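# Swing picture-frame clips outward to lock the backboard

## Task

Rotate each metal clip on the backboard outward so that its loose tip seats in the groove cut into the frame's inner wall, keeping the backboard held in place.

## Robot and tools

Robot: two 6-joint arms, left_arm and right_arm, each with a parallel two-finger gripper. Each base sits on a tilted plate, and both plates hang from one metal frame behind the arms. A plate and its half of that frame count as part of its arm in any "too close" message. Calibrated base poses (scene frame): left_arm (-0.044, +0.234, +0.186) m, quat_wxyz (+0.951, -0.138, +0.275, -0.012); right_arm (+0.040, -0.146, +0.186) m, quat_wxyz (+0.951, +0.140, +0.274, +0.005).

Scene frame: origin at table-top height, halfway between the nominal bases; +z up, +x forward over the table, left_arm on the +y side (arm names do not match image sides). All reported hand positions (metres) and quaternions (wxyz) use this frame and may be a few cm off, more at long reach. The gripper's fingers point along its +z axis and separate along its y axis; end_effector_position is the point between the pads, roughly 1 cm short of the tips.

Row layout (shared by execute_actions and move): one flat list of 14 numbers covering both arms. First left_arm: shoulder, elbow, waist, wrist pitch, wrist yaw, wrist roll, opening; then the same seven for right_arm. Joint numbers are scaled offsets in [-1, 1], measured from the Joint targets shown in the latest result, never from the previous row or target. 1.0 equals 1.258 rad (shoulder), 1.3 (elbow), 1.202 (waist), 2.073 (wrist pitch), 2.022 (wrist yaw and wrist roll). Opening is absolute, not an offset: +1 fully open, -1 shut. Joint ranges in rad: shoulder 0.000 to 3.142, elbow 0.000 to 3.142, waist -2.618 to 3.054, wrist pitch -1.571 to 1.571, wrist yaw -1.571 to 1.571, wrist roll -2.094 to 2.094. Asking any joint more than 0.059 rad past its range gets the action refused for both arms; real ends may differ from these by up to 0.059 rad.

execute_actions(actions, cameras): actions is a list of actions; each action is a list of up to 15 rows, one row per 1/30 s step; if fewer than 15 rows, the last repeats. Each action measures its offsets from the targets at its own start, so sending the same offset again moves further. An empty list just returns state and images. cameras picks image sources: cam_high, cam_low, cam_left_wrist, cam_right_wrist; omitted or ["all"] means all, [] none; an unknown name invalidates the call.

move(target, speed, blend, opening_speed, blocking, cameras): target is one 14-number row or a list of up to 15 rows, every one an offset from the same starting Joint targets. The joints travel together along a path (hands usually curve), at least 0.5 s long; paths over 10 s stop early. speed: rad/s of the joint with the longest travel, 0.01 to 2, default 0.5, one value or one per target. blend: rad, corner rounding between listed targets, default 0 (stop at each). opening_speed: rate of the commanded opening per second on the -1..+1 scale, 0.2 or more; use slow closing on fragile parts. blocking=false returns after about 0.5 s while motion continues. No obstacle avoidance; faster contact hits harder, and aiming past a contact presses harder. The result adds a "move:" line: done, off_target (resting over 0.035 rad from target), moving, held, or fault, possibly limits=held, plus each lagging arm's worst joint and error.

wait(seconds 0 to 10, cameras): lets time pass with commands held; a running move continues. stop(cameras): brakes a running move. zoom_image(camera, region): camera is cam_high, cam_left_wrist or cam_right_wrist; region [x0, y0, x1, y1] in pixels from the top-left, at most 504 by 504, taken from that camera's newest image. read_manual(section): licence texts only. finished_scene(scene): ends the current scene irreversibly; scene is its number. The clips must stay seated with the robot off them.

Result lines: Joint positions and Joint velocities per arm in the joint order above (rad, rad/s), then finger gap in m (0.094 m fully open). Joint targets is the base for your next offsets. Tool commands shows current opening commands; to keep a gripper as is, resend its value (0 is a real command). grip_measured reads the finger opening on the command scale; under a firm squeeze it reads a bit below the part's true width. Joint torques in N m, positive toward larger angle, including gravity; the first three per arm wrap at ±28. Other lines: "joint sent to its limit", "joint command not followed" (clearance check altered targets), "within noise" velocities, MOTOR HOT, OVER-TEMPERATURE FAULT (that arm folds and idles).

Motion notes: joint speed is capped and each target stays within a set lead of its measured angle (waist 0.202, shoulder 0.258, elbow 0.3, wrist pitch 0.573, yaw and roll 0.522 rad); targets putting the hand over 200 mm from its current spot are scaled back. Tiny turns may not start. To release a push, or after being dragged, command targets back past the measured positions. The simulation keeps running while you think.

Avoid: knocking anything off the table, dropping parts or releasing them while moving, slams, hard pushes, arm-to-arm collisions (can fail the scene), and long stretched or straining poses that heat motors. Occasional tugs on held parts or nudges to loose objects may happen.

Each tool is called after ">>>" in YAML: its name, and indented under it one key for each argument.

## Session

>>> execute_actions:
  actions: []

Scene clock: 0.00 s.
left_arm: end_effector_position=(+0.3618, -0.0223, +0.2298) grip_measured=+1.000 end_effector_quat_wxyz=(+0.009, +0.427, +0.904, +0.011) | right_arm: end_effector_position=(+0.6099, -0.4499, +0.3889) grip_measured=+1.000 end_effector_quat_wxyz=(+0.373, -0.115, +0.916, -0.090)
Joint names: [shoulder, elbow, waist, wrist pitch, wrist yaw, wrist roll]
Joint positions: left_arm=[2.12 2.084 -0.923 -1.404 -0.644 -0.023 0.094] | right_arm=[1.612 2.342 -0.725 -0.939 -0.492 -0.672 0.094]
Joint velocities: within noise
Joint torques (N m): no reading
Motor temperatures (°C): left_arm=[45 33 33 31 33 30 30] | right_arm=[38 32 34 30 34 33 31]
Heat: left arm: 45 °C; right arm: 38 °C.
Joint targets: left_arm=[2.118 2.087 -0.932 -1.406 -0.644 -0.023] | right_arm=[1.607 2.347 -0.726 -0.947 -0.498 -0.671]
Tool commands: left_gripper/opening=+1.0 right_gripper/opening=+1.0
camera_calibration:
cam_left_wrist: T_world_to_cam=[[-0.799765, -0.592828, -0.0945034, 0.305407], [-0.587438, 0.740425, 0.326629, 0.189021], [-0.123662, 0.316741, -0.940416, 0.364142], [0, 0, 0, 1]] pos_world=[0.400322, -0.0742408, 0.309567]
cam_right_wrist: T_world_to_cam=[[0.161822, -0.974771, 0.153736, -0.588159], [-0.895201, -0.21056, -0.392785, 0.640284], [0.415246, -0.0740633, -0.906689, 0.170315], [0, 0, 0, 1]] pos_world=[0.597637, -0.425889, 0.496337]

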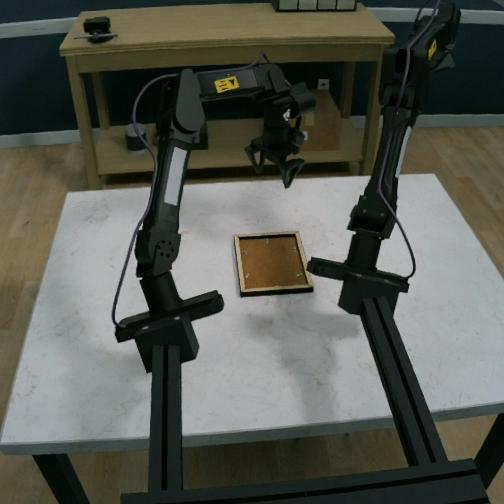

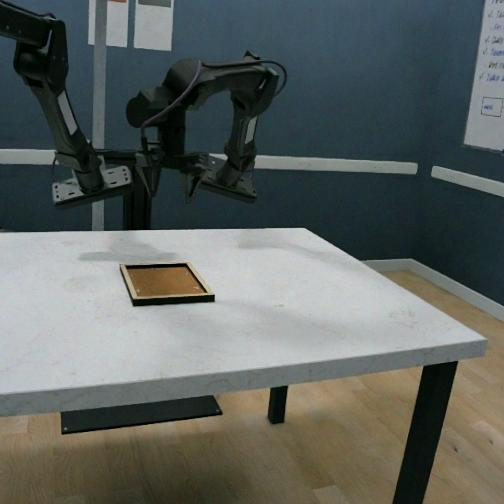

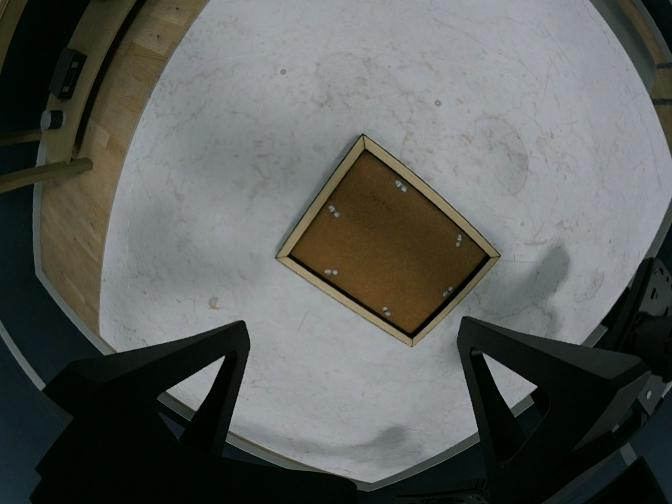

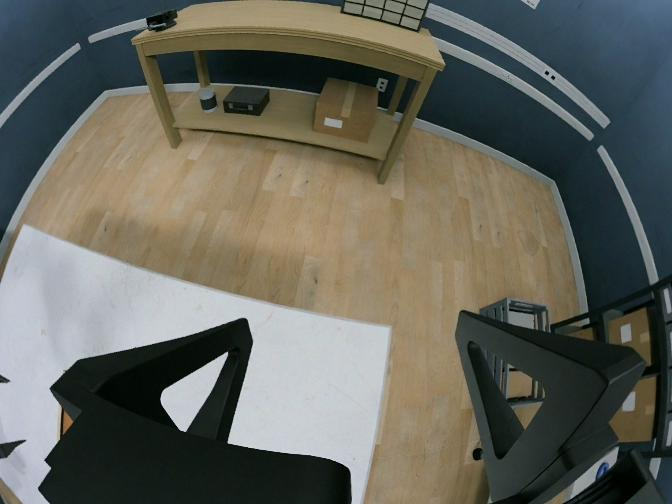

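>>> zoom_image:
  camera: "cam_left_wrist"
  region: [270, 120, 510, 360]

>>> zoom_image:
  camera: "cam_high"
  region: [220, 215, 330, 305]

>>> zoom_image:
  camera: "cam_low"
  region: [110, 250, 230, 320]

Scaled by 2.100 from the camera's 672x504 image, which has a finer 960x720 frame.

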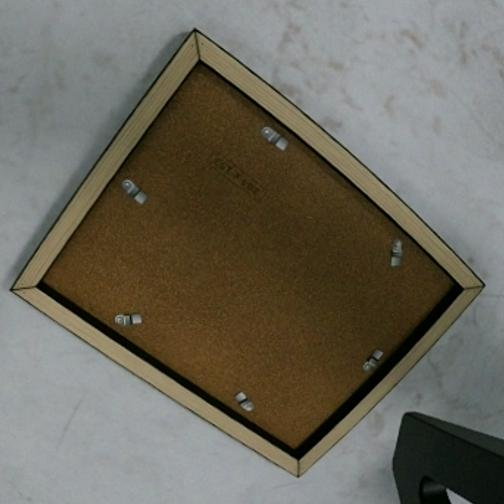

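Scaled by 4.582 from the camera's 504x504 image, which has a finer 720x720 frame.

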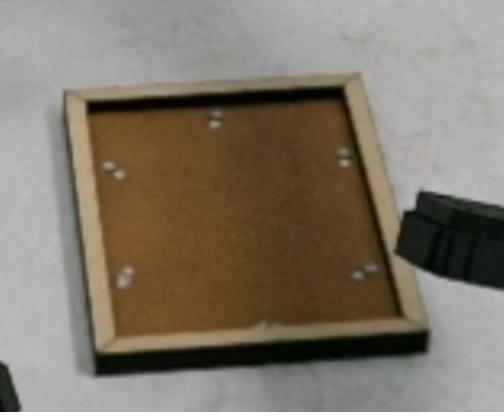

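Scaled by 4.200 from the camera's 504x504 image, which has a finer 720x720 frame.

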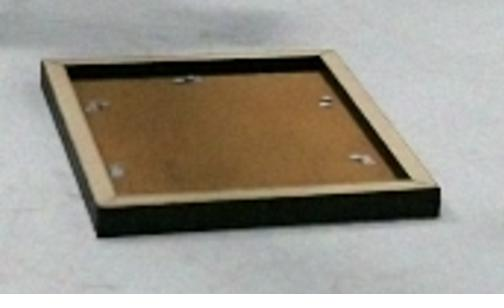

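>>> zoom_image:
  camera: "cam_left_wrist"
  region: [315, 165, 415, 235]

>>> zoom_image:
  camera: "cam_left_wrist"
  region: [430, 220, 480, 310]

>>> zoom_image:
  camera: "cam_left_wrist"
  region: [315, 255, 405, 325]

Scaled by 5.040 from the camera's 672x504 image, which has a finer 960x720 frame.

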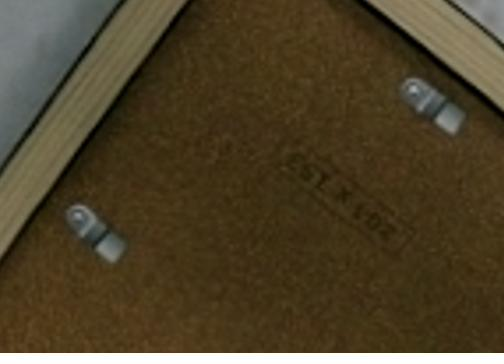

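Scaled by 5.600 from the camera's 672x504 image, which has a finer 960x720 frame.

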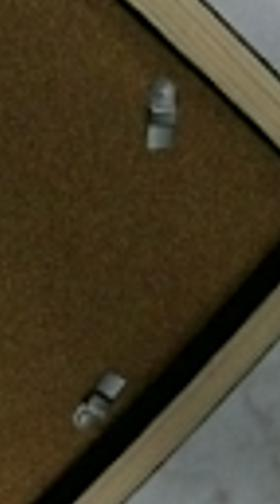

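Scaled by 5.600 from the camera's 672x504 image, which has a finer 960x720 frame.

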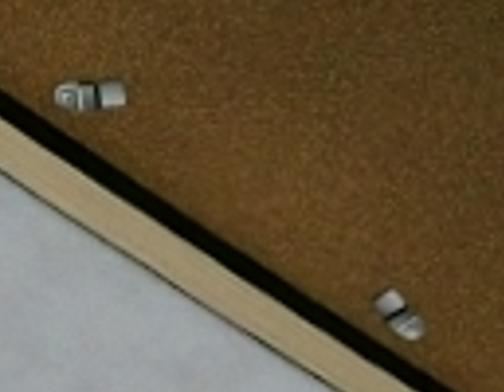

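>>> move:
  target: [-0.4793,-0.81,0.703,0.2817,0.0321,0.2038,-0.5,-0.1192,-0.7477,0.565,0.1255,0.288,0.288,0.0]
  speed: 0.6
  cameras: ["cam_high","cam_right_wrist"]

Scene clock: 183.60 s.
left_arm: end_effector_position=(+0.2760, +0.2998, +0.0896) grip_measured=-0.497 end_effector_quat_wxyz=(-0.158, +0.262, +0.946, +0.106) | right_arm: end_effector_position=(+0.5178, -0.2075, +0.1511) grip_measured=+0.002 end_effector_quat_wxyz=(+0.099, +0.026, +0.992, +0.071)
Joint names: [shoulder, elbow, waist, wrist pitch, wrist yaw, wrist roll]
Joint positions: left_arm=[1.537 1.045 -0.089 -0.838 -0.589 0.38 0.024] | right_arm=[1.49 1.388 -0.055 -0.703 0.079 -0.096 0.047]
Joint velocities: within noise
Joint torques (N m): left_arm=[-11.38 2.58 -1.63 0.11 -0.01 0.14] | right_arm=[-14.61 5.34 2.19 0.89 -0.11 0.08]
Motor temperatures (°C): left_arm=[55 35 37 31 33 30 30] | right_arm=[61 38 33 37 34 33 31]
Heat: left arm: 55 °C; right arm: 61 °C.
Joint targets: left_arm=[1.515 1.033 -0.087 -0.822 -0.579 0.389] | right_arm=[1.457 1.374 -0.047 -0.687 0.084 -0.089]
move: done
camera_calibration:
cam_right_wrist: T_world_to_cam=[[-0.0769107, -0.968567, -0.236565, -0.116514], [-0.987959, 0.0420881, 0.148879, 0.534017], [-0.134243, 0.245167, -0.960142, 0.369789], [0, 0, 0, 1]] pos_world=[0.568267, -0.225987, 0.247983]
Images, in order (width x height): cam_high 504x504, cam_right_wrist 672x504.

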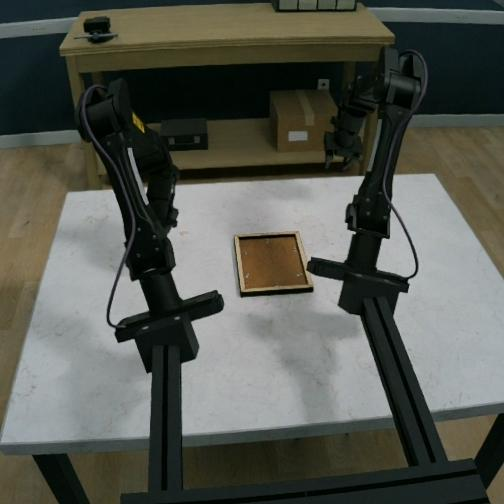

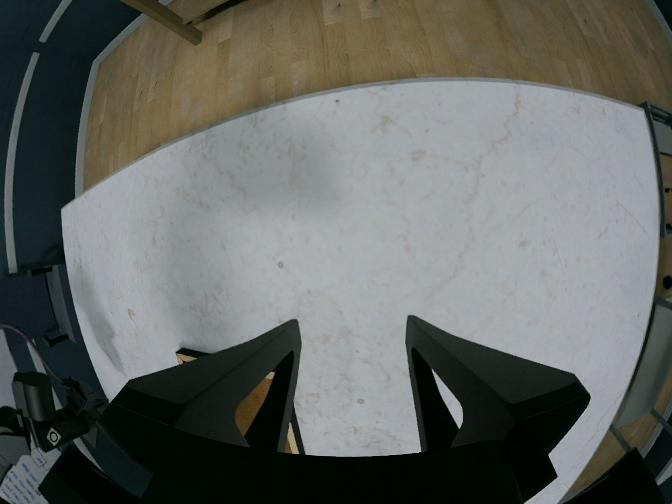

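>>> move:
  target: [0,0,0,0,0,0,-0.5,-0.089,-0.507,0.3919,0.0909,0.1968,0.1953,-0.1]
  speed: 0.6
  cameras: ["cam_right_wrist"]

>>> zoom_image:
  camera: "cam_right_wrist"
  region: [250, 220, 450, 420]

Scene clock: 191.60 s.
left_arm: end_effector_position=(+0.2762, +0.2997, +0.0895) grip_measured=-0.497 end_effector_quat_wxyz=(-0.158, +0.262, +0.946, +0.106) | right_arm: end_effector_position=(+0.3322, -0.0974, +0.0979) grip_measured=-0.098 end_effector_quat_wxyz=(-0.006, -0.012, +1.000, -0.002)
Joint names: [shoulder, elbow, waist, wrist pitch, wrist yaw, wrist roll]
Joint positions: left_arm=[1.537 1.045 -0.089 -0.837 -0.588 0.381 0.024] | right_arm=[1.367 0.725 0.41 -0.516 0.472 0.298 0.042]
Joint velocities: within noise
Joint torques (N m): left_arm=[-11.37 2.61 -1.62 0.11 -0.01 0.1] | right_arm=[-8.31 3.78 3.07 0.58 0.07 0.1]
Motor temperatures (°C): left_arm=[55 34 36 31 33 30 30] | right_arm=[60 37 33 36 34 33 31]
Heat: left arm: 55 °C; right arm: 60 °C.
Joint targets: left_arm=[1.515 1.033 -0.087 -0.821 -0.579 0.389] | right_arm=[1.345 0.715 0.424 -0.498 0.482 0.307]
move: done
camera_calibration:
cam_right_wrist: T_world_to_cam=[[-0.034511, -0.996369, -0.0778326, -0.0690839], [-0.93763, 0.00532384, 0.347593, 0.314238], [-0.345917, 0.084974, -0.934409, 0.319017], [0, 0, 0, 1]] pos_world=[0.402608, -0.0976141, 0.183488]
Images, in order (width x height): cam_right_wrist 672x504.

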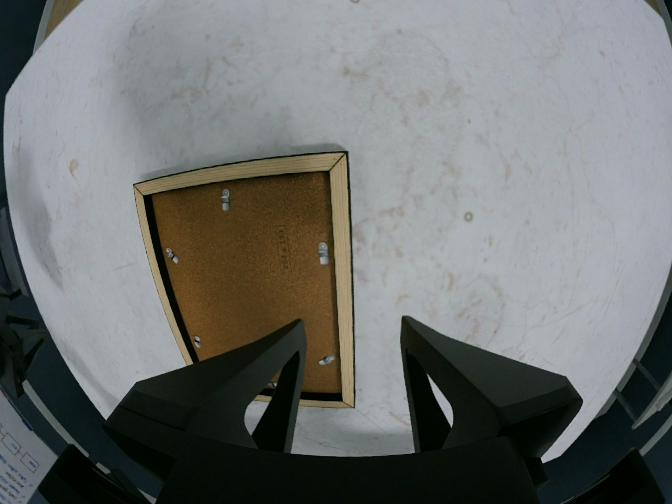

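Scaled by 2.520 from the camera's 672x504 image, which has a finer 960x720 frame.

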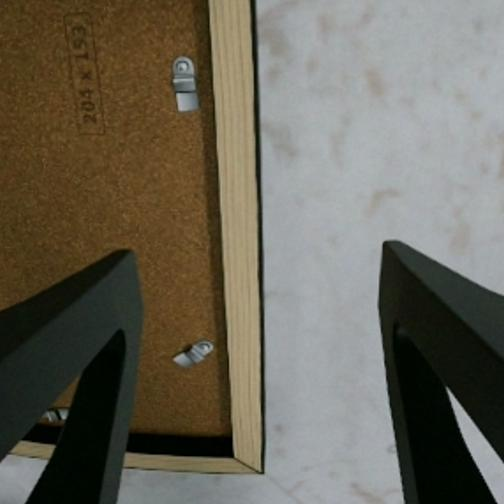

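>>> move:
  target: [0,0,0,0,0,0,-0.5,0.1979,-0.0477,-0.0849,0.15,-0.0247,-0.049,-0.15]
  speed: 0.25
  cameras: ["cam_right_wrist"]

>>> zoom_image:
  camera: "cam_right_wrist"
  region: [250, 220, 450, 420]

Scene clock: 227.07 s.
left_arm: end_effector_position=(+0.2762, +0.2996, +0.0895) grip_measured=-0.497 end_effector_quat_wxyz=(-0.158, +0.262, +0.946, +0.106) | right_arm: end_effector_position=(+0.3288, -0.0903, +0.0385) grip_measured=-0.148 end_effector_quat_wxyz=(-0.004, -0.012, +1.000, -0.002)
Joint names: [shoulder, elbow, waist, wrist pitch, wrist yaw, wrist roll]
Joint positions: left_arm=[1.537 1.045 -0.089 -0.837 -0.588 0.381 0.024] | right_arm=[1.577 0.664 0.33 -0.205 0.439 0.216 0.04]
Joint velocities: within noise
Joint torques (N m): left_arm=[-11.38 2.61 -1.62 0.11 -0.01 0.1] | right_arm=[-5.64 2.5 1.8 0.56 -0.06 -0.1]
Motor temperatures (°C): left_arm=[56 34 34 31 33 30 30] | right_arm=[50 35 34 34 34 33 31]
Heat: left arm: 56 °C; right arm: 50 °C.
Joint targets: left_arm=[1.515 1.033 -0.087 -0.822 -0.579 0.389] | right_arm=[1.594 0.653 0.322 -0.187 0.432 0.207]
move: done
camera_calibration:
cam_right_wrist: T_world_to_cam=[[-0.0342785, -0.99634, -0.07831, -0.0668116], [-0.938657, 0.00519252, 0.344812, 0.33205], [-0.343143, 0.0853259, -0.935399, 0.260808], [0, 0, 0, 1]] pos_world=[0.398885, -0.0905449, 0.124233]
Images, in order (width x height): cam_right_wrist 672x504.

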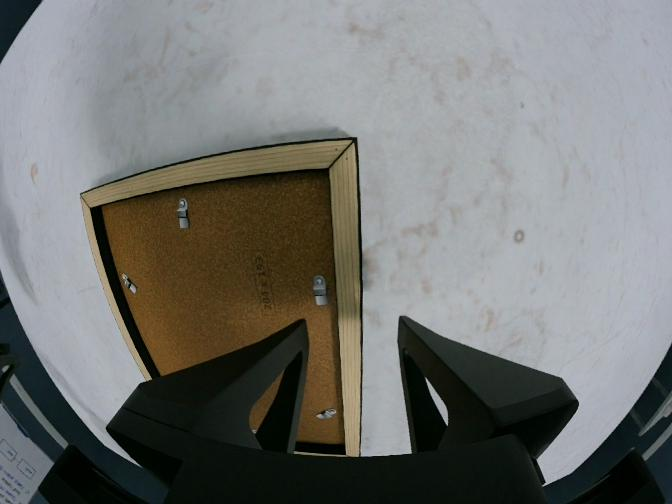

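Scaled by 2.520 from the camera's 672x504 image, which has a finer 960x720 frame.

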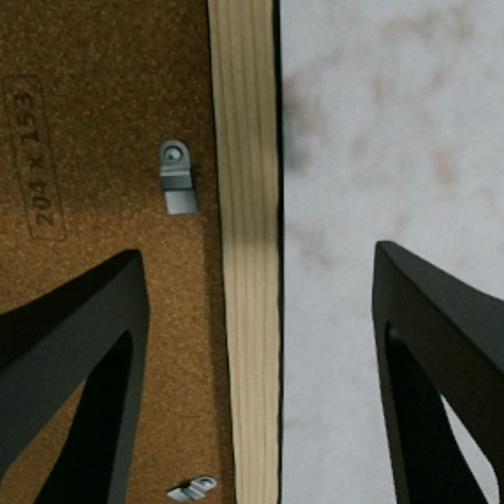

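>>> move:
  target: [0,0,0,0,0,0,-0.5,0.0485,-0.0069,-0.0183,0.0396,-0.0045,-0.0109,-0.15]
  speed: 0.15
  cameras: ["cam_right_wrist","cam_low"]

>>> zoom_image:
  camera: "cam_right_wrist"
  region: [250, 220, 450, 420]

>>> zoom_image:
  camera: "cam_low"
  region: [100, 230, 240, 320]

Scene clock: 246.40 s.
left_arm: end_effector_position=(+0.2762, +0.2996, +0.0895) grip_measured=-0.497 end_effector_quat_wxyz=(-0.158, +0.262, +0.946, +0.106) | right_arm: end_effector_position=(+0.3282, -0.0896, +0.0232) grip_measured=-0.148 end_effector_quat_wxyz=(-0.002, -0.011, +1.000, -0.002)
Joint names: [shoulder, elbow, waist, wrist pitch, wrist yaw, wrist roll]
Joint positions: left_arm=[1.537 1.045 -0.089 -0.837 -0.588 0.381 0.024] | right_arm=[1.637 0.655 0.308 -0.123 0.43 0.194 0.04]
Joint velocities: within noise
Joint torques (N m): left_arm=[-11.38 2.58 -1.66 0.11 -0.01 0.1] | right_arm=[-5.78 2.24 1.92 0.61 -0.03 -0.09]
Motor temperatures (°C): left_arm=[56 34 34 31 33 30 30] | right_arm=[47 34 33 34 34 33 31]
Heat: left arm: 56 °C; right arm: 47 °C.
Joint targets: left_arm=[1.515 1.033 -0.087 -0.822 -0.579 0.389] | right_arm=[1.655 0.645 0.300 -0.105 0.423 0.185]
move: done
camera_calibration:
cam_right_wrist: T_world_to_cam=[[-0.0352508, -0.996286, -0.0785654, -0.0669643], [-0.94014, 0.0063951, 0.340728, 0.33746], [-0.33896, 0.0858734, -0.936874, 0.245012], [0, 0, 0, 1]] pos_world=[0.397949, -0.0899137, 0.109303]
Images, in order (width x height): cam_low 504x504, cam_right_wrist 672x504.

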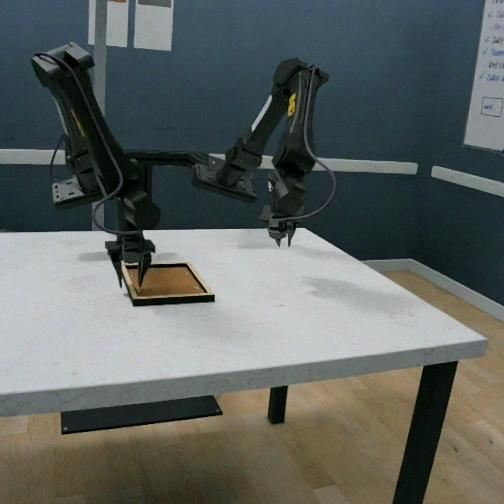

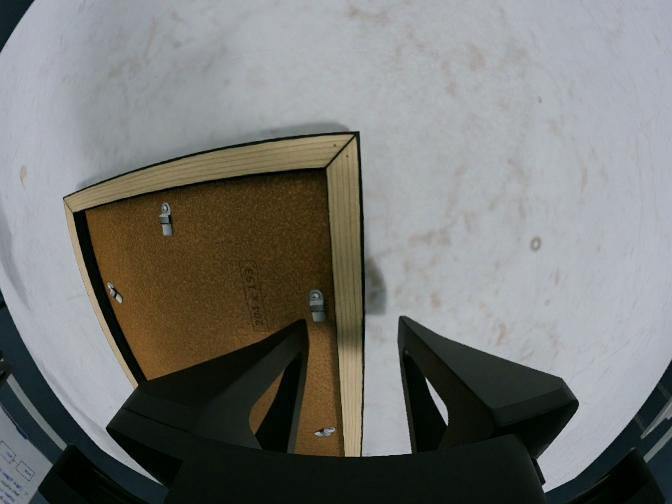

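Scaled by 2.520 from the camera's 672x504 image, which has a finer 960x720 frame.

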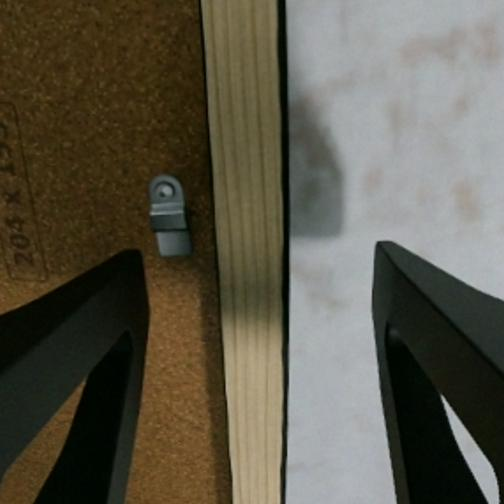

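Scaled by 3.600 from the camera's 504x504 image, which has a finer 720x720 frame.

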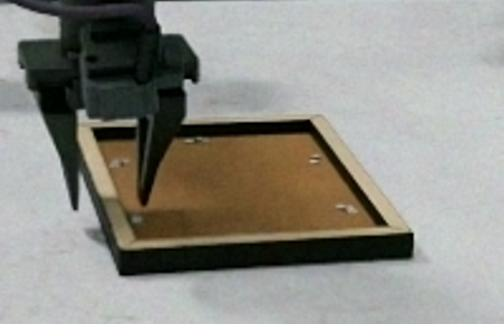

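>>> move:
  target: [0,0,0,0,0,0,-0.5,0.0195,-0.0008,-0.0042,0.0135,-0.0015,-0.0025,-0.15]
  speed: 0.1
  cameras: ["cam_right_wrist"]

>>> zoom_image:
  camera: "cam_right_wrist"
  region: [250, 220, 450, 420]

Scene clock: 272.10 s.
left_arm: end_effector_position=(+0.2762, +0.2996, +0.0895) grip_measured=-0.497 end_effector_quat_wxyz=(-0.158, +0.262, +0.946, +0.106) | right_arm: end_effector_position=(+0.3285, -0.0883, +0.0180) grip_measured=-0.148 end_effector_quat_wxyz=(-0.001, -0.011, +1.000, -0.001)
Joint names: [shoulder, elbow, waist, wrist pitch, wrist yaw, wrist roll]
Joint positions: left_arm=[1.537 1.045 -0.089 -0.837 -0.588 0.381 0.024] | right_arm=[1.66 0.655 0.303 -0.094 0.426 0.189 0.04]
Joint velocities: within noise
Joint torques (N m): left_arm=[-11.4 2.61 -1.63 0.11 -0.02 0.11] | right_arm=[-5.72 1.99 1.73 0.57 -0.06 -0.11]
Motor temperatures (°C): left_arm=[57 34 34 31 33 30 30] | right_arm=[45 34 33 34 34 33 31]
Heat: left arm: 57 °C; right arm: 45 °C.
Joint targets: left_arm=[1.515 1.033 -0.087 -0.822 -0.579 0.389] | right_arm=[1.680 0.644 0.295 -0.077 0.420 0.180]
move: done
camera_calibration:
cam_right_wrist: T_world_to_cam=[[-0.0361831, -0.996108, -0.0803702, -0.065723], [-0.940936, 0.00686618, 0.338515, 0.339847], [-0.336645, 0.0878717, -0.937522, 0.239492], [0, 0, 0, 1]] pos_world=[0.39802, -0.0888452, 0.104203]
Images, in order (width x height): cam_right_wrist 672x504.

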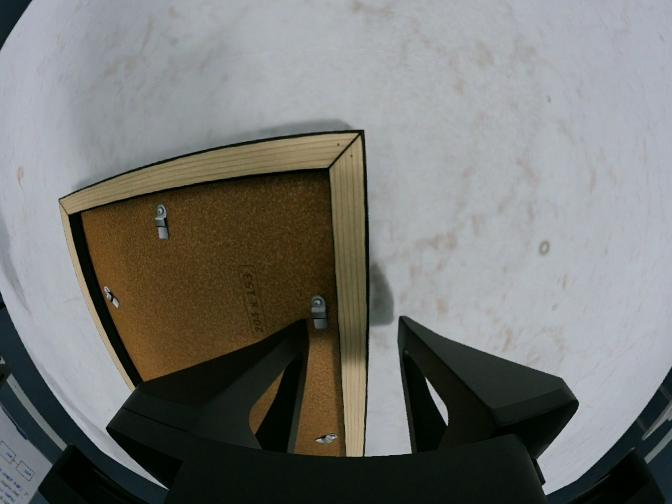

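Scaled by 2.520 from the camera's 672x504 image, which has a finer 960x720 frame.

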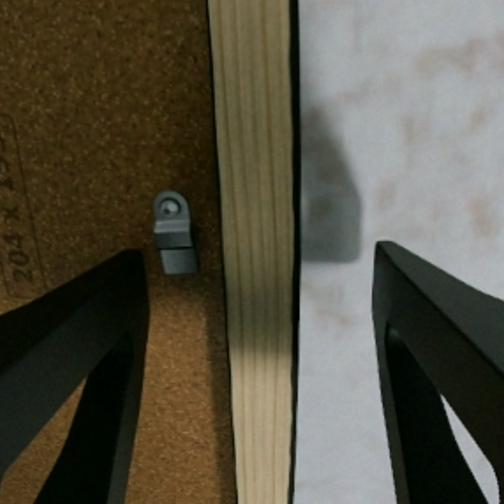

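>>> move:
  target: [0,0,0,0,0,0,-0.5,0,0,0,0,0,0,-0.58]
  opening_speed: 0.25
  cameras: ["cam_right_wrist"]

>>> zoom_image:
  camera: "cam_right_wrist"
  region: [250, 220, 450, 420]

Scene clock: 289.63 s.
left_arm: end_effector_position=(+0.2762, +0.2996, +0.0895) grip_measured=-0.497 end_effector_quat_wxyz=(-0.158, +0.262, +0.946, +0.106) | right_arm: end_effector_position=(+0.3287, -0.0857, +0.0180) grip_measured=-0.578 end_effector_quat_wxyz=(-0.001, -0.010, +1.000, +0.006)
Joint names: [shoulder, elbow, waist, wrist pitch, wrist yaw, wrist roll]
Joint positions: left_arm=[1.537 1.045 -0.089 -0.837 -0.588 0.381 0.024] | right_arm=[1.66 0.655 0.303 -0.091 0.412 0.188 0.02]
Joint velocities: within noise
Joint torques (N m): left_arm=[-11.37 2.62 -1.62 0.12 -0.01 0.1] | right_arm=[-5.85 1.89 1.77 0.61 0.04 -0.09]
Motor temperatures (°C): left_arm=[57 34 34 31 33 30 30] | right_arm=[44 34 33 34 34 33 31]
Heat: left arm: 57 °C; right arm: 44 °C.
Joint targets: left_arm=[1.515 1.033 -0.087 -0.822 -0.579 0.389] | right_arm=[1.680 0.644 0.295 -0.077 0.420 0.180]
move: done
camera_calibration:
cam_right_wrist: T_world_to_cam=[[-0.0368332, -0.994818, -0.0947665, -0.062512], [-0.940978, 0.00259821, 0.338458, 0.339719], [-0.336458, 0.10164, -0.936197, 0.240455], [0, 0, 0, 1]] pos_world=[0.398269, -0.0875105, 0.104209]
Images, in order (width x height): cam_right_wrist 672x504.

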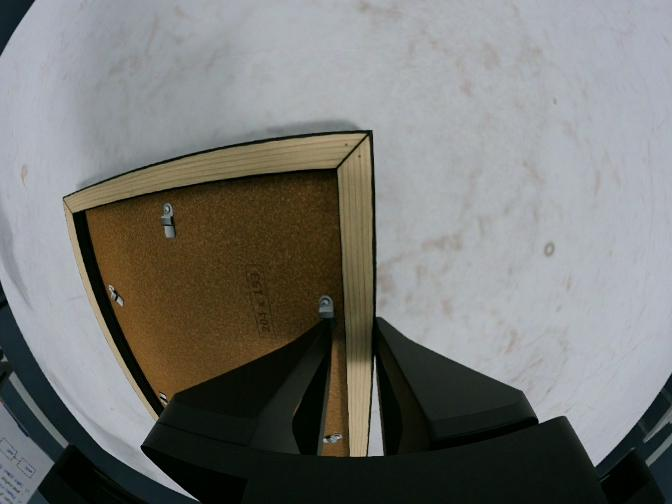

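Scaled by 2.520 from the camera's 672x504 image, which has a finer 960x720 frame.

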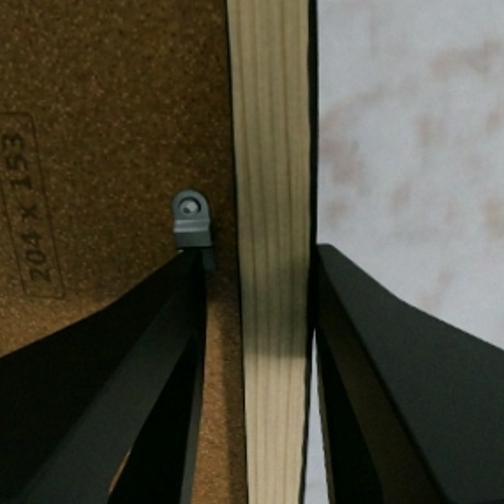

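>>> move:
  target:
    - [0,0,0,0,0,0,-0.5,0,0,0,0,0,0,-0.15]
    - [0,0,0,0,0,0,-0.5,0.0105,-0.0002,-0.0023,0.007,-0.0005,-0.0014,-0.15]
  opening_speed: 0.4
  speed: 0.1
  cameras: ["cam_right_wrist"]

>>> zoom_image:
  camera: "cam_right_wrist"
  region: [250, 220, 450, 420]

Scene clock: 308.50 s.
left_arm: end_effector_position=(+0.2762, +0.2996, +0.0895) grip_measured=-0.497 end_effector_quat_wxyz=(-0.158, +0.262, +0.946, +0.106) | right_arm: end_effector_position=(+0.3279, -0.0852, +0.0165) grip_measured=-0.152 end_effector_quat_wxyz=(-0.002, -0.012, +1.000, +0.006)
Joint names: [shoulder, elbow, waist, wrist pitch, wrist yaw, wrist roll]
Joint positions: left_arm=[1.537 1.045 -0.089 -0.837 -0.588 0.381 0.024] | right_arm=[1.667 0.655 0.303 -0.086 0.412 0.185 0.04]
Joint velocities: within noise
Joint torques (N m): left_arm=[-11.38 2.59 -1.65 0.11 -0.01 0.1] | right_arm=[-5.12 1.8 1.57 0.68 0.1 -0.07]
Motor temperatures (°C): left_arm=[57 34 34 31 33 30 30] | right_arm=[44 33 33 33 34 33 31]
Heat: left arm: 57 °C; right arm: 44 °C.
Joint targets: left_arm=[1.515 1.033 -0.087 -0.822 -0.579 0.389] | right_arm=[1.693 0.643 0.292 -0.063 0.419 0.177]
move: done
camera_calibration:
cam_right_wrist: T_world_to_cam=[[-0.033302, -0.994997, -0.0941909, -0.0633694], [-0.940185, -0.0007813, 0.340664, 0.33882], [-0.339033, 0.0999017, -0.935455, 0.23942], [0, 0, 0, 1]] pos_world=[0.397615, -0.0867061, 0.102574]
Images, in order (width x height): cam_right_wrist 672x504.

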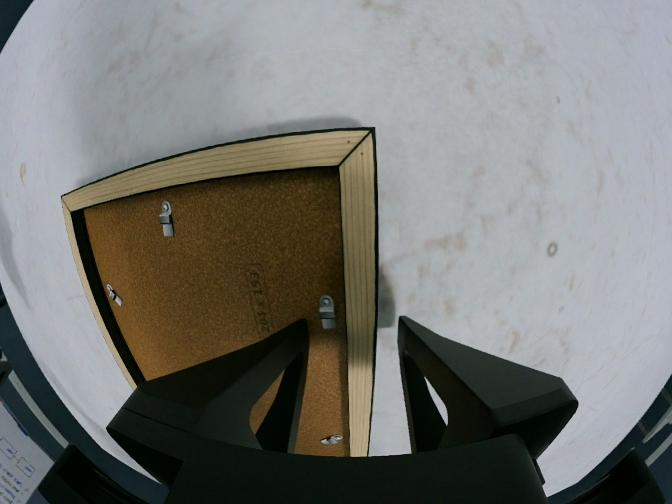

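Scaled by 2.520 from the camera's 672x504 image, which has a finer 960x720 frame.

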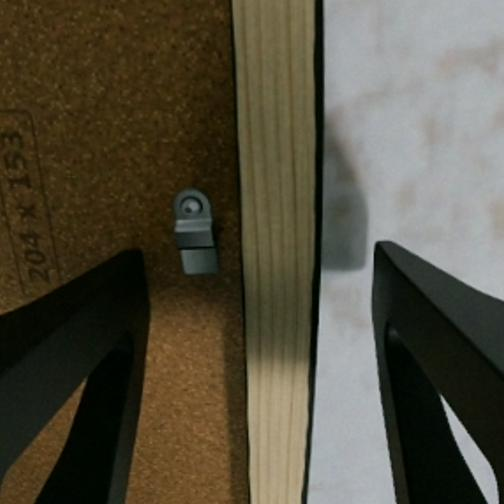

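>>> move:
  target:
    - [0,0,0,0,0,0,-0.5,-0.035,0.0,0.003,-0.02,0.008,0.003,-0.15]
    - [0,0,0,0,0,0,-0.5,0,0,-0.001,0,0.0005,0,-0.15]
  speed: 0.1
  cameras: ["cam_right_wrist"]

>>> zoom_image:
  camera: "cam_right_wrist"
  region: [250, 220, 450, 420]

Scene clock: 327.23 s.
left_arm: end_effector_position=(+0.2762, +0.2996, +0.0895) grip_measured=-0.497 end_effector_quat_wxyz=(-0.158, +0.262, +0.946, +0.106) | right_arm: end_effector_position=(+0.3281, -0.0857, +0.0165) grip_measured=-0.152 end_effector_quat_wxyz=(-0.002, -0.012, +1.000, +0.005)
Joint names: [shoulder, elbow, waist, wrist pitch, wrist yaw, wrist roll]
Joint positions: left_arm=[1.537 1.045 -0.089 -0.837 -0.588 0.381 0.024] | right_arm=[1.667 0.655 0.303 -0.086 0.415 0.185 0.04]
Joint velocities: within noise
Joint torques (N m): left_arm=[-11.38 2.63 -1.65 0.11 -0.01 0.1] | right_arm=[-5.34 1.87 1.47 0.64 0.07 -0.11]
Motor temperatures (°C): left_arm=[57 34 34 31 33 30 30] | right_arm=[44 33 33 33 34 33 31]
Heat: left arm: 57 °C; right arm: 44 °C.
Joint targets: left_arm=[1.515 1.033 -0.087 -0.822 -0.579 0.389] | right_arm=[1.693 0.643 0.291 -0.062 0.420 0.177]
move: done
camera_calibration:
cam_right_wrist: T_world_to_cam=[[-0.0329838, -0.995275, -0.0913259, -0.0640497], [-0.940518, -0.0000056638, 0.339745, 0.339201], [-0.33814, 0.0970997, -0.936073, 0.239011], [0, 0, 0, 1]] pos_world=[0.397731, -0.086953, 0.10264]
Images, in order (width x height): cam_right_wrist 672x504.

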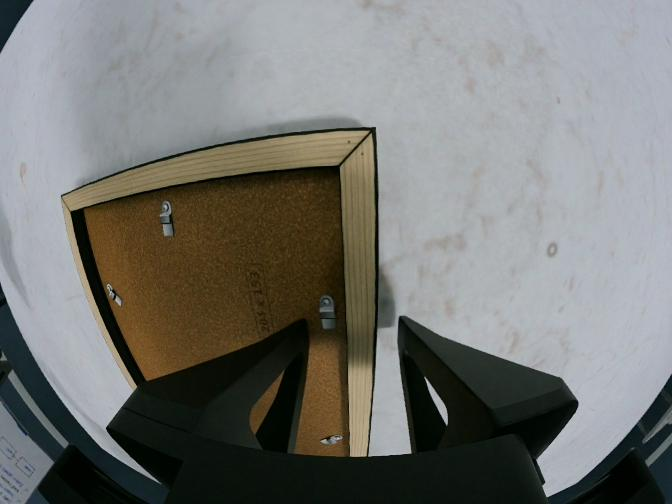

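Scaled by 2.520 from the camera's 672x504 image, which has a finer 960x720 frame.

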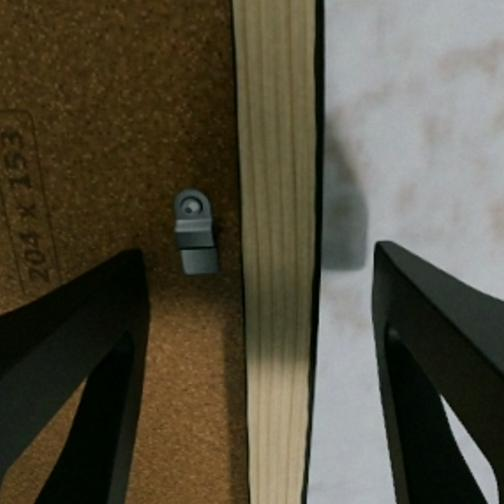

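>>> move:
  target:
    - [0,0,0,0,0,0,-0.5,-0.035,-0.0023,0.0,-0.02,0.0115,0.0,-0.15]
    - [0,0,0,0,0,0,-0.5,-0.0016,-0.0023,-0.0058,0.001,-0.001,-0.003,-0.15]
  speed: 0.1
  cameras: []

>>> execute_actions:
  actions: []
  cameras: ["cam_right_wrist"]

>>> zoom_image:
  camera: "cam_right_wrist"
  region: [250, 220, 450, 420]

Scene clock: 354.30 s.
left_arm: end_effector_position=(+0.2762, +0.2996, +0.0895) grip_measured=-0.497 end_effector_quat_wxyz=(-0.158, +0.262, +0.946, +0.106) | right_arm: end_effector_position=(+0.3280, -0.0861, +0.0162) grip_measured=-0.152 end_effector_quat_wxyz=(-0.002, -0.014, +1.000, +0.005)
Joint names: [shoulder, elbow, waist, wrist pitch, wrist yaw, wrist roll]
Joint positions: left_arm=[1.537 1.045 -0.089 -0.837 -0.588 0.381 0.024] | right_arm=[1.667 0.655 0.301 -0.086 0.413 0.179 0.04]
Joint velocities: within noise
Joint torques (N m): left_arm=[-11.36 2.61 -1.65 0.11 0 0.1] | right_arm=[-5.33 1.58 1.31 0.68 0.05 -0.12]
Motor temperatures (°C): left_arm=[58 34 34 31 33 30 30] | right_arm=[44 33 33 33 34 33 31]
Heat: left arm: 58 °C; right arm: 44 °C.
Joint targets: left_arm=[1.515 1.033 -0.087 -0.822 -0.579 0.389] | right_arm=[1.691 0.640 0.284 -0.061 0.418 0.171]
move: done
No camera images: "cameras" was empty.

Scene clock: 354.30 s.
left_arm: end_effector_position=(+0.2762, +0.2996, +0.0895) grip_measured=-0.497 end_effector_quat_wxyz=(-0.158, +0.262, +0.946, +0.106) | right_arm: end_effector_position=(+0.3280, -0.0861, +0.0162) grip_measured=-0.152 end_effector_quat_wxyz=(-0.002, -0.014, +1.000, +0.005)
Joint names: [shoulder, elbow, waist, wrist pitch, wrist yaw, wrist roll]
Joint positions: left_arm=[1.537 1.045 -0.089 -0.837 -0.588 0.381 0.024] | right_arm=[1.667 0.655 0.301 -0.086 0.413 0.179 0.04]
Joint velocities: within noise
Joint torques (N m): left_arm=[-11.36 2.61 -1.65 0.11 0 0.1] | right_arm=[-5.33 1.58 1.31 0.68 0.05 -0.12]
Motor temperatures (°C): left_arm=[58 34 34 31 33 30 30] | right_arm=[44 33 33 33 34 33 31]
Heat: left arm: 58 °C; right arm: 44 °C.
Joint targets: left_arm=[1.515 1.033 -0.087 -0.822 -0.579 0.389] | right_arm=[1.691 0.640 0.284 -0.061 0.418 0.171]
Tool commands: left_gripper/opening=-0.5 right_gripper/opening=-0.15
camera_calibration:
cam_right_wrist: T_world_to_cam=[[-0.0299383, -0.995261, -0.0925205, -0.0654497], [-0.940102, -0.00340905, 0.340876, 0.338766], [-0.339575, 0.097184, -0.935545, 0.239224], [0, 0, 0, 1]] pos_world=[0.39775, -0.0872334, 0.102273]
Images, in order (width x height): cam_right_wrist 672x504.

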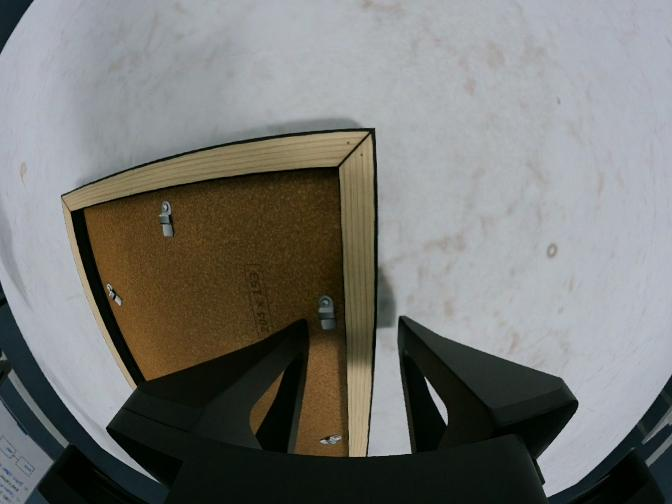

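Scaled by 2.520 from the camera's 672x504 image, which has a finer 960x720 frame.

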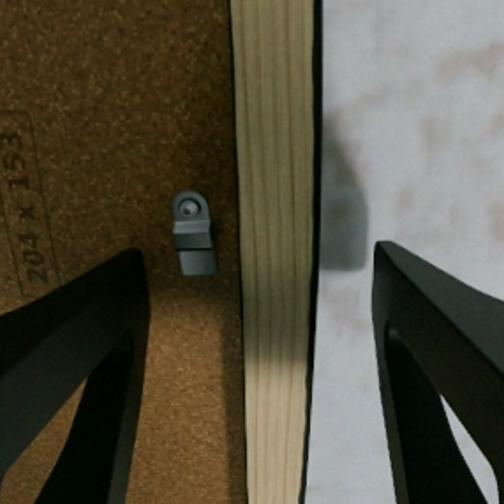

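>>> move:
  target:
    - [0,0,0,0,0,0,-0.5,-0.052,0,-0.002,-0.033,0.0134,0.003,-0.15]
    - [0,0,0,0,0,0,-0.5,-0.002,0,0,0.0,0,0,-0.15]
  speed: 0.15
  cameras: ["cam_right_wrist"]

>>> zoom_image:
  camera: "cam_right_wrist"
  region: [250, 220, 450, 420]

Scene clock: 363.37 s.
left_arm: end_effector_position=(+0.2762, +0.2996, +0.0895) grip_measured=-0.497 end_effector_quat_wxyz=(-0.158, +0.262, +0.946, +0.105) | right_arm: end_effector_position=(+0.3294, -0.0924, +0.0168) grip_measured=-0.152 end_effector_quat_wxyz=(-0.001, -0.009, +1.000, -0.003)
Joint names: [shoulder, elbow, waist, wrist pitch, wrist yaw, wrist roll]
Joint positions: left_arm=[1.537 1.045 -0.089 -0.837 -0.588 0.381 0.024] | right_arm=[1.659 0.655 0.29 -0.091 0.425 0.179 0.04]
Joint velocities: within noise
Joint torques (N m): left_arm=[-11.37 2.61 -1.65 0.11 -0.01 0.1] | right_arm=[-4.82 1.54 2.07 0.74 -0.03 -0.11]
Motor temperatures (°C): left_arm=[58 34 34 31 33 30 30] | right_arm=[44 33 33 33 34 33 31]
Heat: left arm: 58 °C; right arm: 44 °C.
Joint targets: left_arm=[1.515 1.033 -0.087 -0.822 -0.579 0.389] | right_arm=[1.689 0.640 0.284 -0.060 0.418 0.171]
move: done
camera_calibration:
cam_right_wrist: T_world_to_cam=[[-0.0391266, -0.996379, -0.0754879, -0.0689715], [-0.940831, 0.0112856, 0.338689, 0.341546], [-0.33661, 0.0842731, -0.937865, 0.238685], [0, 0, 0, 1]] pos_world=[0.398982, -0.092691, 0.10297]
Images, in order (width x height): cam_right_wrist 672x504.

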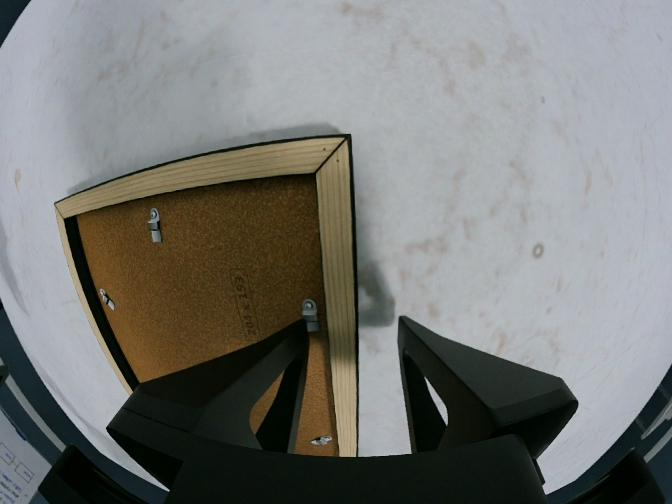

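Scaled by 2.520 from the camera's 672x504 image, which has a finer 960x720 frame.

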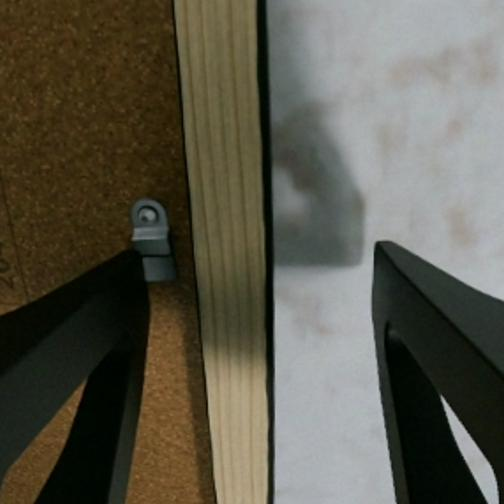

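>>> move:
  target:
    - [0,0,0,0,0,0,-0.5,-0.06,0,0.025,-0.04,0.012,0.003,-0.15]
    - [0,0,0,0,0,0,-0.5,-0.016,0,0.0038,-0.008,-0.0015,0,-0.15]
  speed: 0.15
  cameras: ["cam_right_wrist"]

>>> zoom_image:
  camera: "cam_right_wrist"
  region: [250, 220, 450, 420]

Scene clock: 378.57 s.
left_arm: end_effector_position=(+0.2762, +0.2996, +0.0895) grip_measured=-0.497 end_effector_quat_wxyz=(-0.158, +0.262, +0.946, +0.105) | right_arm: end_effector_position=(+0.3294, -0.0903, +0.0192) grip_measured=-0.152 end_effector_quat_wxyz=(+0.001, -0.012, +1.000, +0.001)
Joint names: [shoulder, elbow, waist, wrist pitch, wrist yaw, wrist roll]
Joint positions: left_arm=[1.537 1.045 -0.089 -0.837 -0.588 0.381 0.024] | right_arm=[1.649 0.651 0.297 -0.094 0.422 0.178 0.04]
Joint velocities: within noise
Joint torques (N m): left_arm=[-11.4 2.63 -1.65 0.11 -0.02 0.09] | right_arm=[-5.63 1.98 1.78 0.59 -0.11 -0.12]
Motor temperatures (°C): left_arm=[58 34 34 31 33 30 30] | right_arm=[43 33 33 33 34 33 31]
Heat: left arm: 58 °C; right arm: 43 °C.
Joint targets: left_arm=[1.515 1.033 -0.087 -0.822 -0.579 0.389] | right_arm=[1.668 0.640 0.289 -0.077 0.415 0.171]
move: done
camera_calibration:
cam_right_wrist: T_world_to_cam=[[-0.0341403, -0.995956, -0.0831047, -0.0682065], [-0.942171, 0.00433469, 0.335106, 0.340562], [-0.33339, 0.0897394, -0.938508, 0.240249], [0, 0, 0, 1]] pos_world=[0.398635, -0.0909667, 0.105683]
Images, in order (width x height): cam_right_wrist 672x504.

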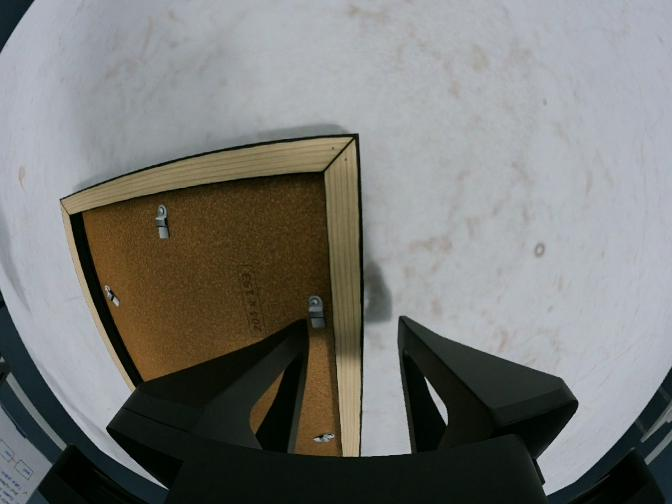

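Scaled by 2.520 from the camera's 672x504 image, which has a finer 960x720 frame.

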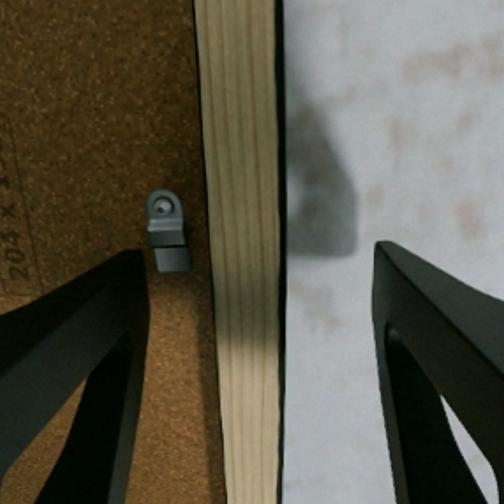

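>>> move:
  target:
    - [0,0,0,0,0,0,-0.5,-0.03,0,0.02,-0.02,0.008,0.003,0.0]
    - [0,0,0,0,0,0,-0.5,0.016,0,0.0025,0.009,0,-0.0005,0.0]
  speed: 0.12
  cameras: ["cam_right_wrist"]

>>> zoom_image:
  camera: "cam_right_wrist"
  region: [250, 220, 450, 420]

Scene clock: 410.93 s.
left_arm: end_effector_position=(+0.2762, +0.2996, +0.0895) grip_measured=-0.497 end_effector_quat_wxyz=(-0.158, +0.262, +0.946, +0.105) | right_arm: end_effector_position=(+0.3285, -0.0892, +0.0166) grip_measured=-0.002 end_effector_quat_wxyz=(+0.000, -0.012, +1.000, +0.001)
Joint names: [shoulder, elbow, waist, wrist pitch, wrist yaw, wrist roll]
Joint positions: left_arm=[1.537 1.045 -0.089 -0.837 -0.588 0.381 0.024] | right_arm=[1.662 0.651 0.297 -0.083 0.421 0.178 0.047]
Joint velocities: within noise
Joint torques (N m): left_arm=[-11.4 2.62 -1.63 0.11 -0.01 0.1] | right_arm=[-5.09 1.88 2.04 0.68 -0.05 -0.13]
Motor temperatures (°C): left_arm=[58 34 33 31 33 30 30] | right_arm=[42 33 33 33 34 33 31]
Heat: left arm: 58 °C; right arm: 42 °C.
Joint targets: left_arm=[1.515 1.033 -0.087 -0.822 -0.579 0.389] | right_arm=[1.688 0.640 0.292 -0.058 0.415 0.170]
move: done
camera_calibration:
cam_right_wrist: T_world_to_cam=[[-0.0331359, -0.995962, -0.0834386, -0.0676232], [-0.941551, 0.00310487, 0.336856, 0.340255], [-0.335237, 0.0897237, -0.937852, 0.237974], [0, 0, 0, 1]] pos_world=[0.397904, -0.0897585, 0.102925]
Images, in order (width x height): cam_right_wrist 672x504.

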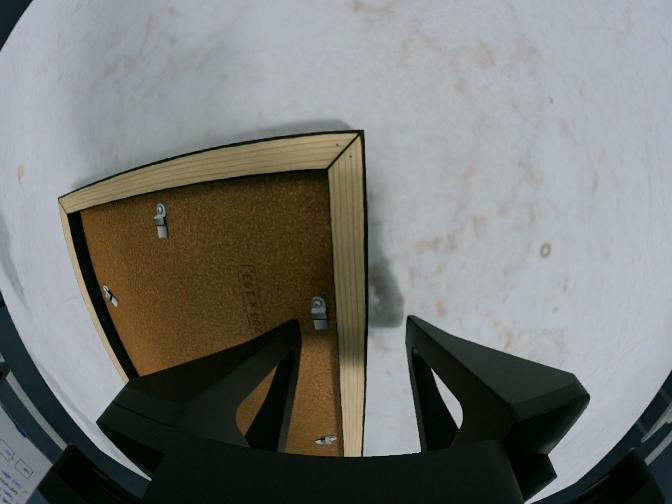

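Scaled by 2.520 from the camera's 672x504 image, which has a finer 960x720 frame.

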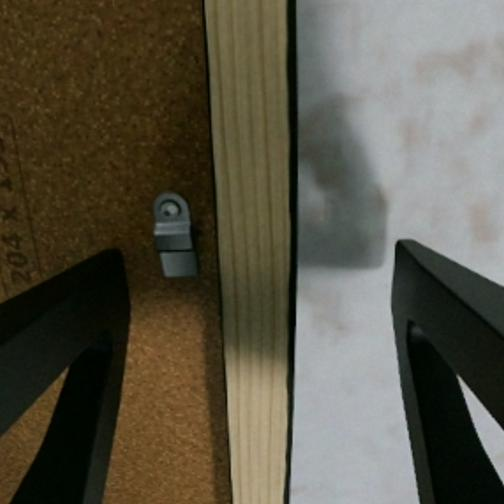

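>>> move:
  target: [0,0,0,0,0,0,-0.5,0,0,0,0,0,0,-0.5]
  opening_speed: 0.25
  cameras: ["cam_right_wrist"]

>>> zoom_image:
  camera: "cam_right_wrist"
  region: [250, 220, 450, 420]

Scene clock: 420.03 s.
left_arm: end_effector_position=(+0.2762, +0.2996, +0.0895) grip_measured=-0.497 end_effector_quat_wxyz=(-0.158, +0.262, +0.946, +0.105) | right_arm: end_effector_position=(+0.3301, -0.0846, +0.0164) grip_measured=-0.498 end_effector_quat_wxyz=(+0.003, -0.010, +1.000, +0.013)
Joint names: [shoulder, elbow, waist, wrist pitch, wrist yaw, wrist roll]
Joint positions: left_arm=[1.537 1.045 -0.089 -0.837 -0.588 0.381 0.024] | right_arm=[1.663 0.651 0.297 -0.072 0.398 0.177 0.024]
Joint velocities: within noise
Joint torques (N m): left_arm=[-11.4 2.61 -1.65 0.11 -0.01 0.1] | right_arm=[-5.29 1.87 1.89 0.58 0.19 -0.09]
Motor temperatures (°C): left_arm=[59 34 33 31 33 30 30] | right_arm=[42 33 33 33 34 33 31]
Heat: left arm: 59 °C; right arm: 42 °C.
Joint targets: left_arm=[1.515 1.033 -0.087 -0.822 -0.579 0.389] | right_arm=[1.689 0.640 0.292 -0.058 0.415 0.170]
move: done
camera_calibration:
cam_right_wrist: T_world_to_cam=[[-0.0365205, -0.993494, -0.107873, -0.0612827], [-0.943222, -0.0013933, 0.332161, 0.342051], [-0.33015, 0.113879, -0.937034, 0.238289], [0, 0, 0, 1]] pos_world=[0.399063, -0.0875434, 0.103058]
Images, in order (width x height): cam_right_wrist 672x504.

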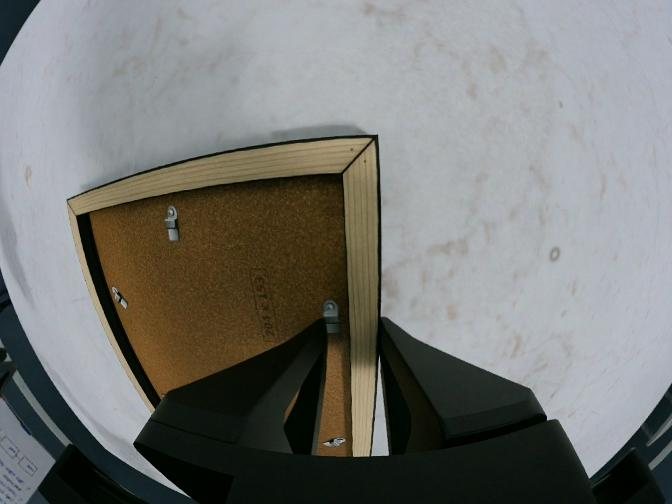

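Scaled by 2.520 from the camera's 672x504 image, which has a finer 960x720 frame.

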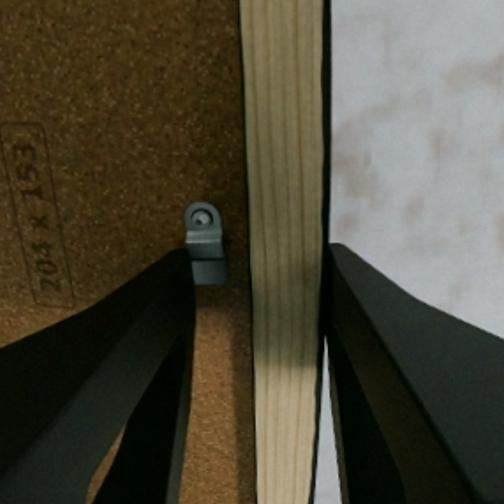

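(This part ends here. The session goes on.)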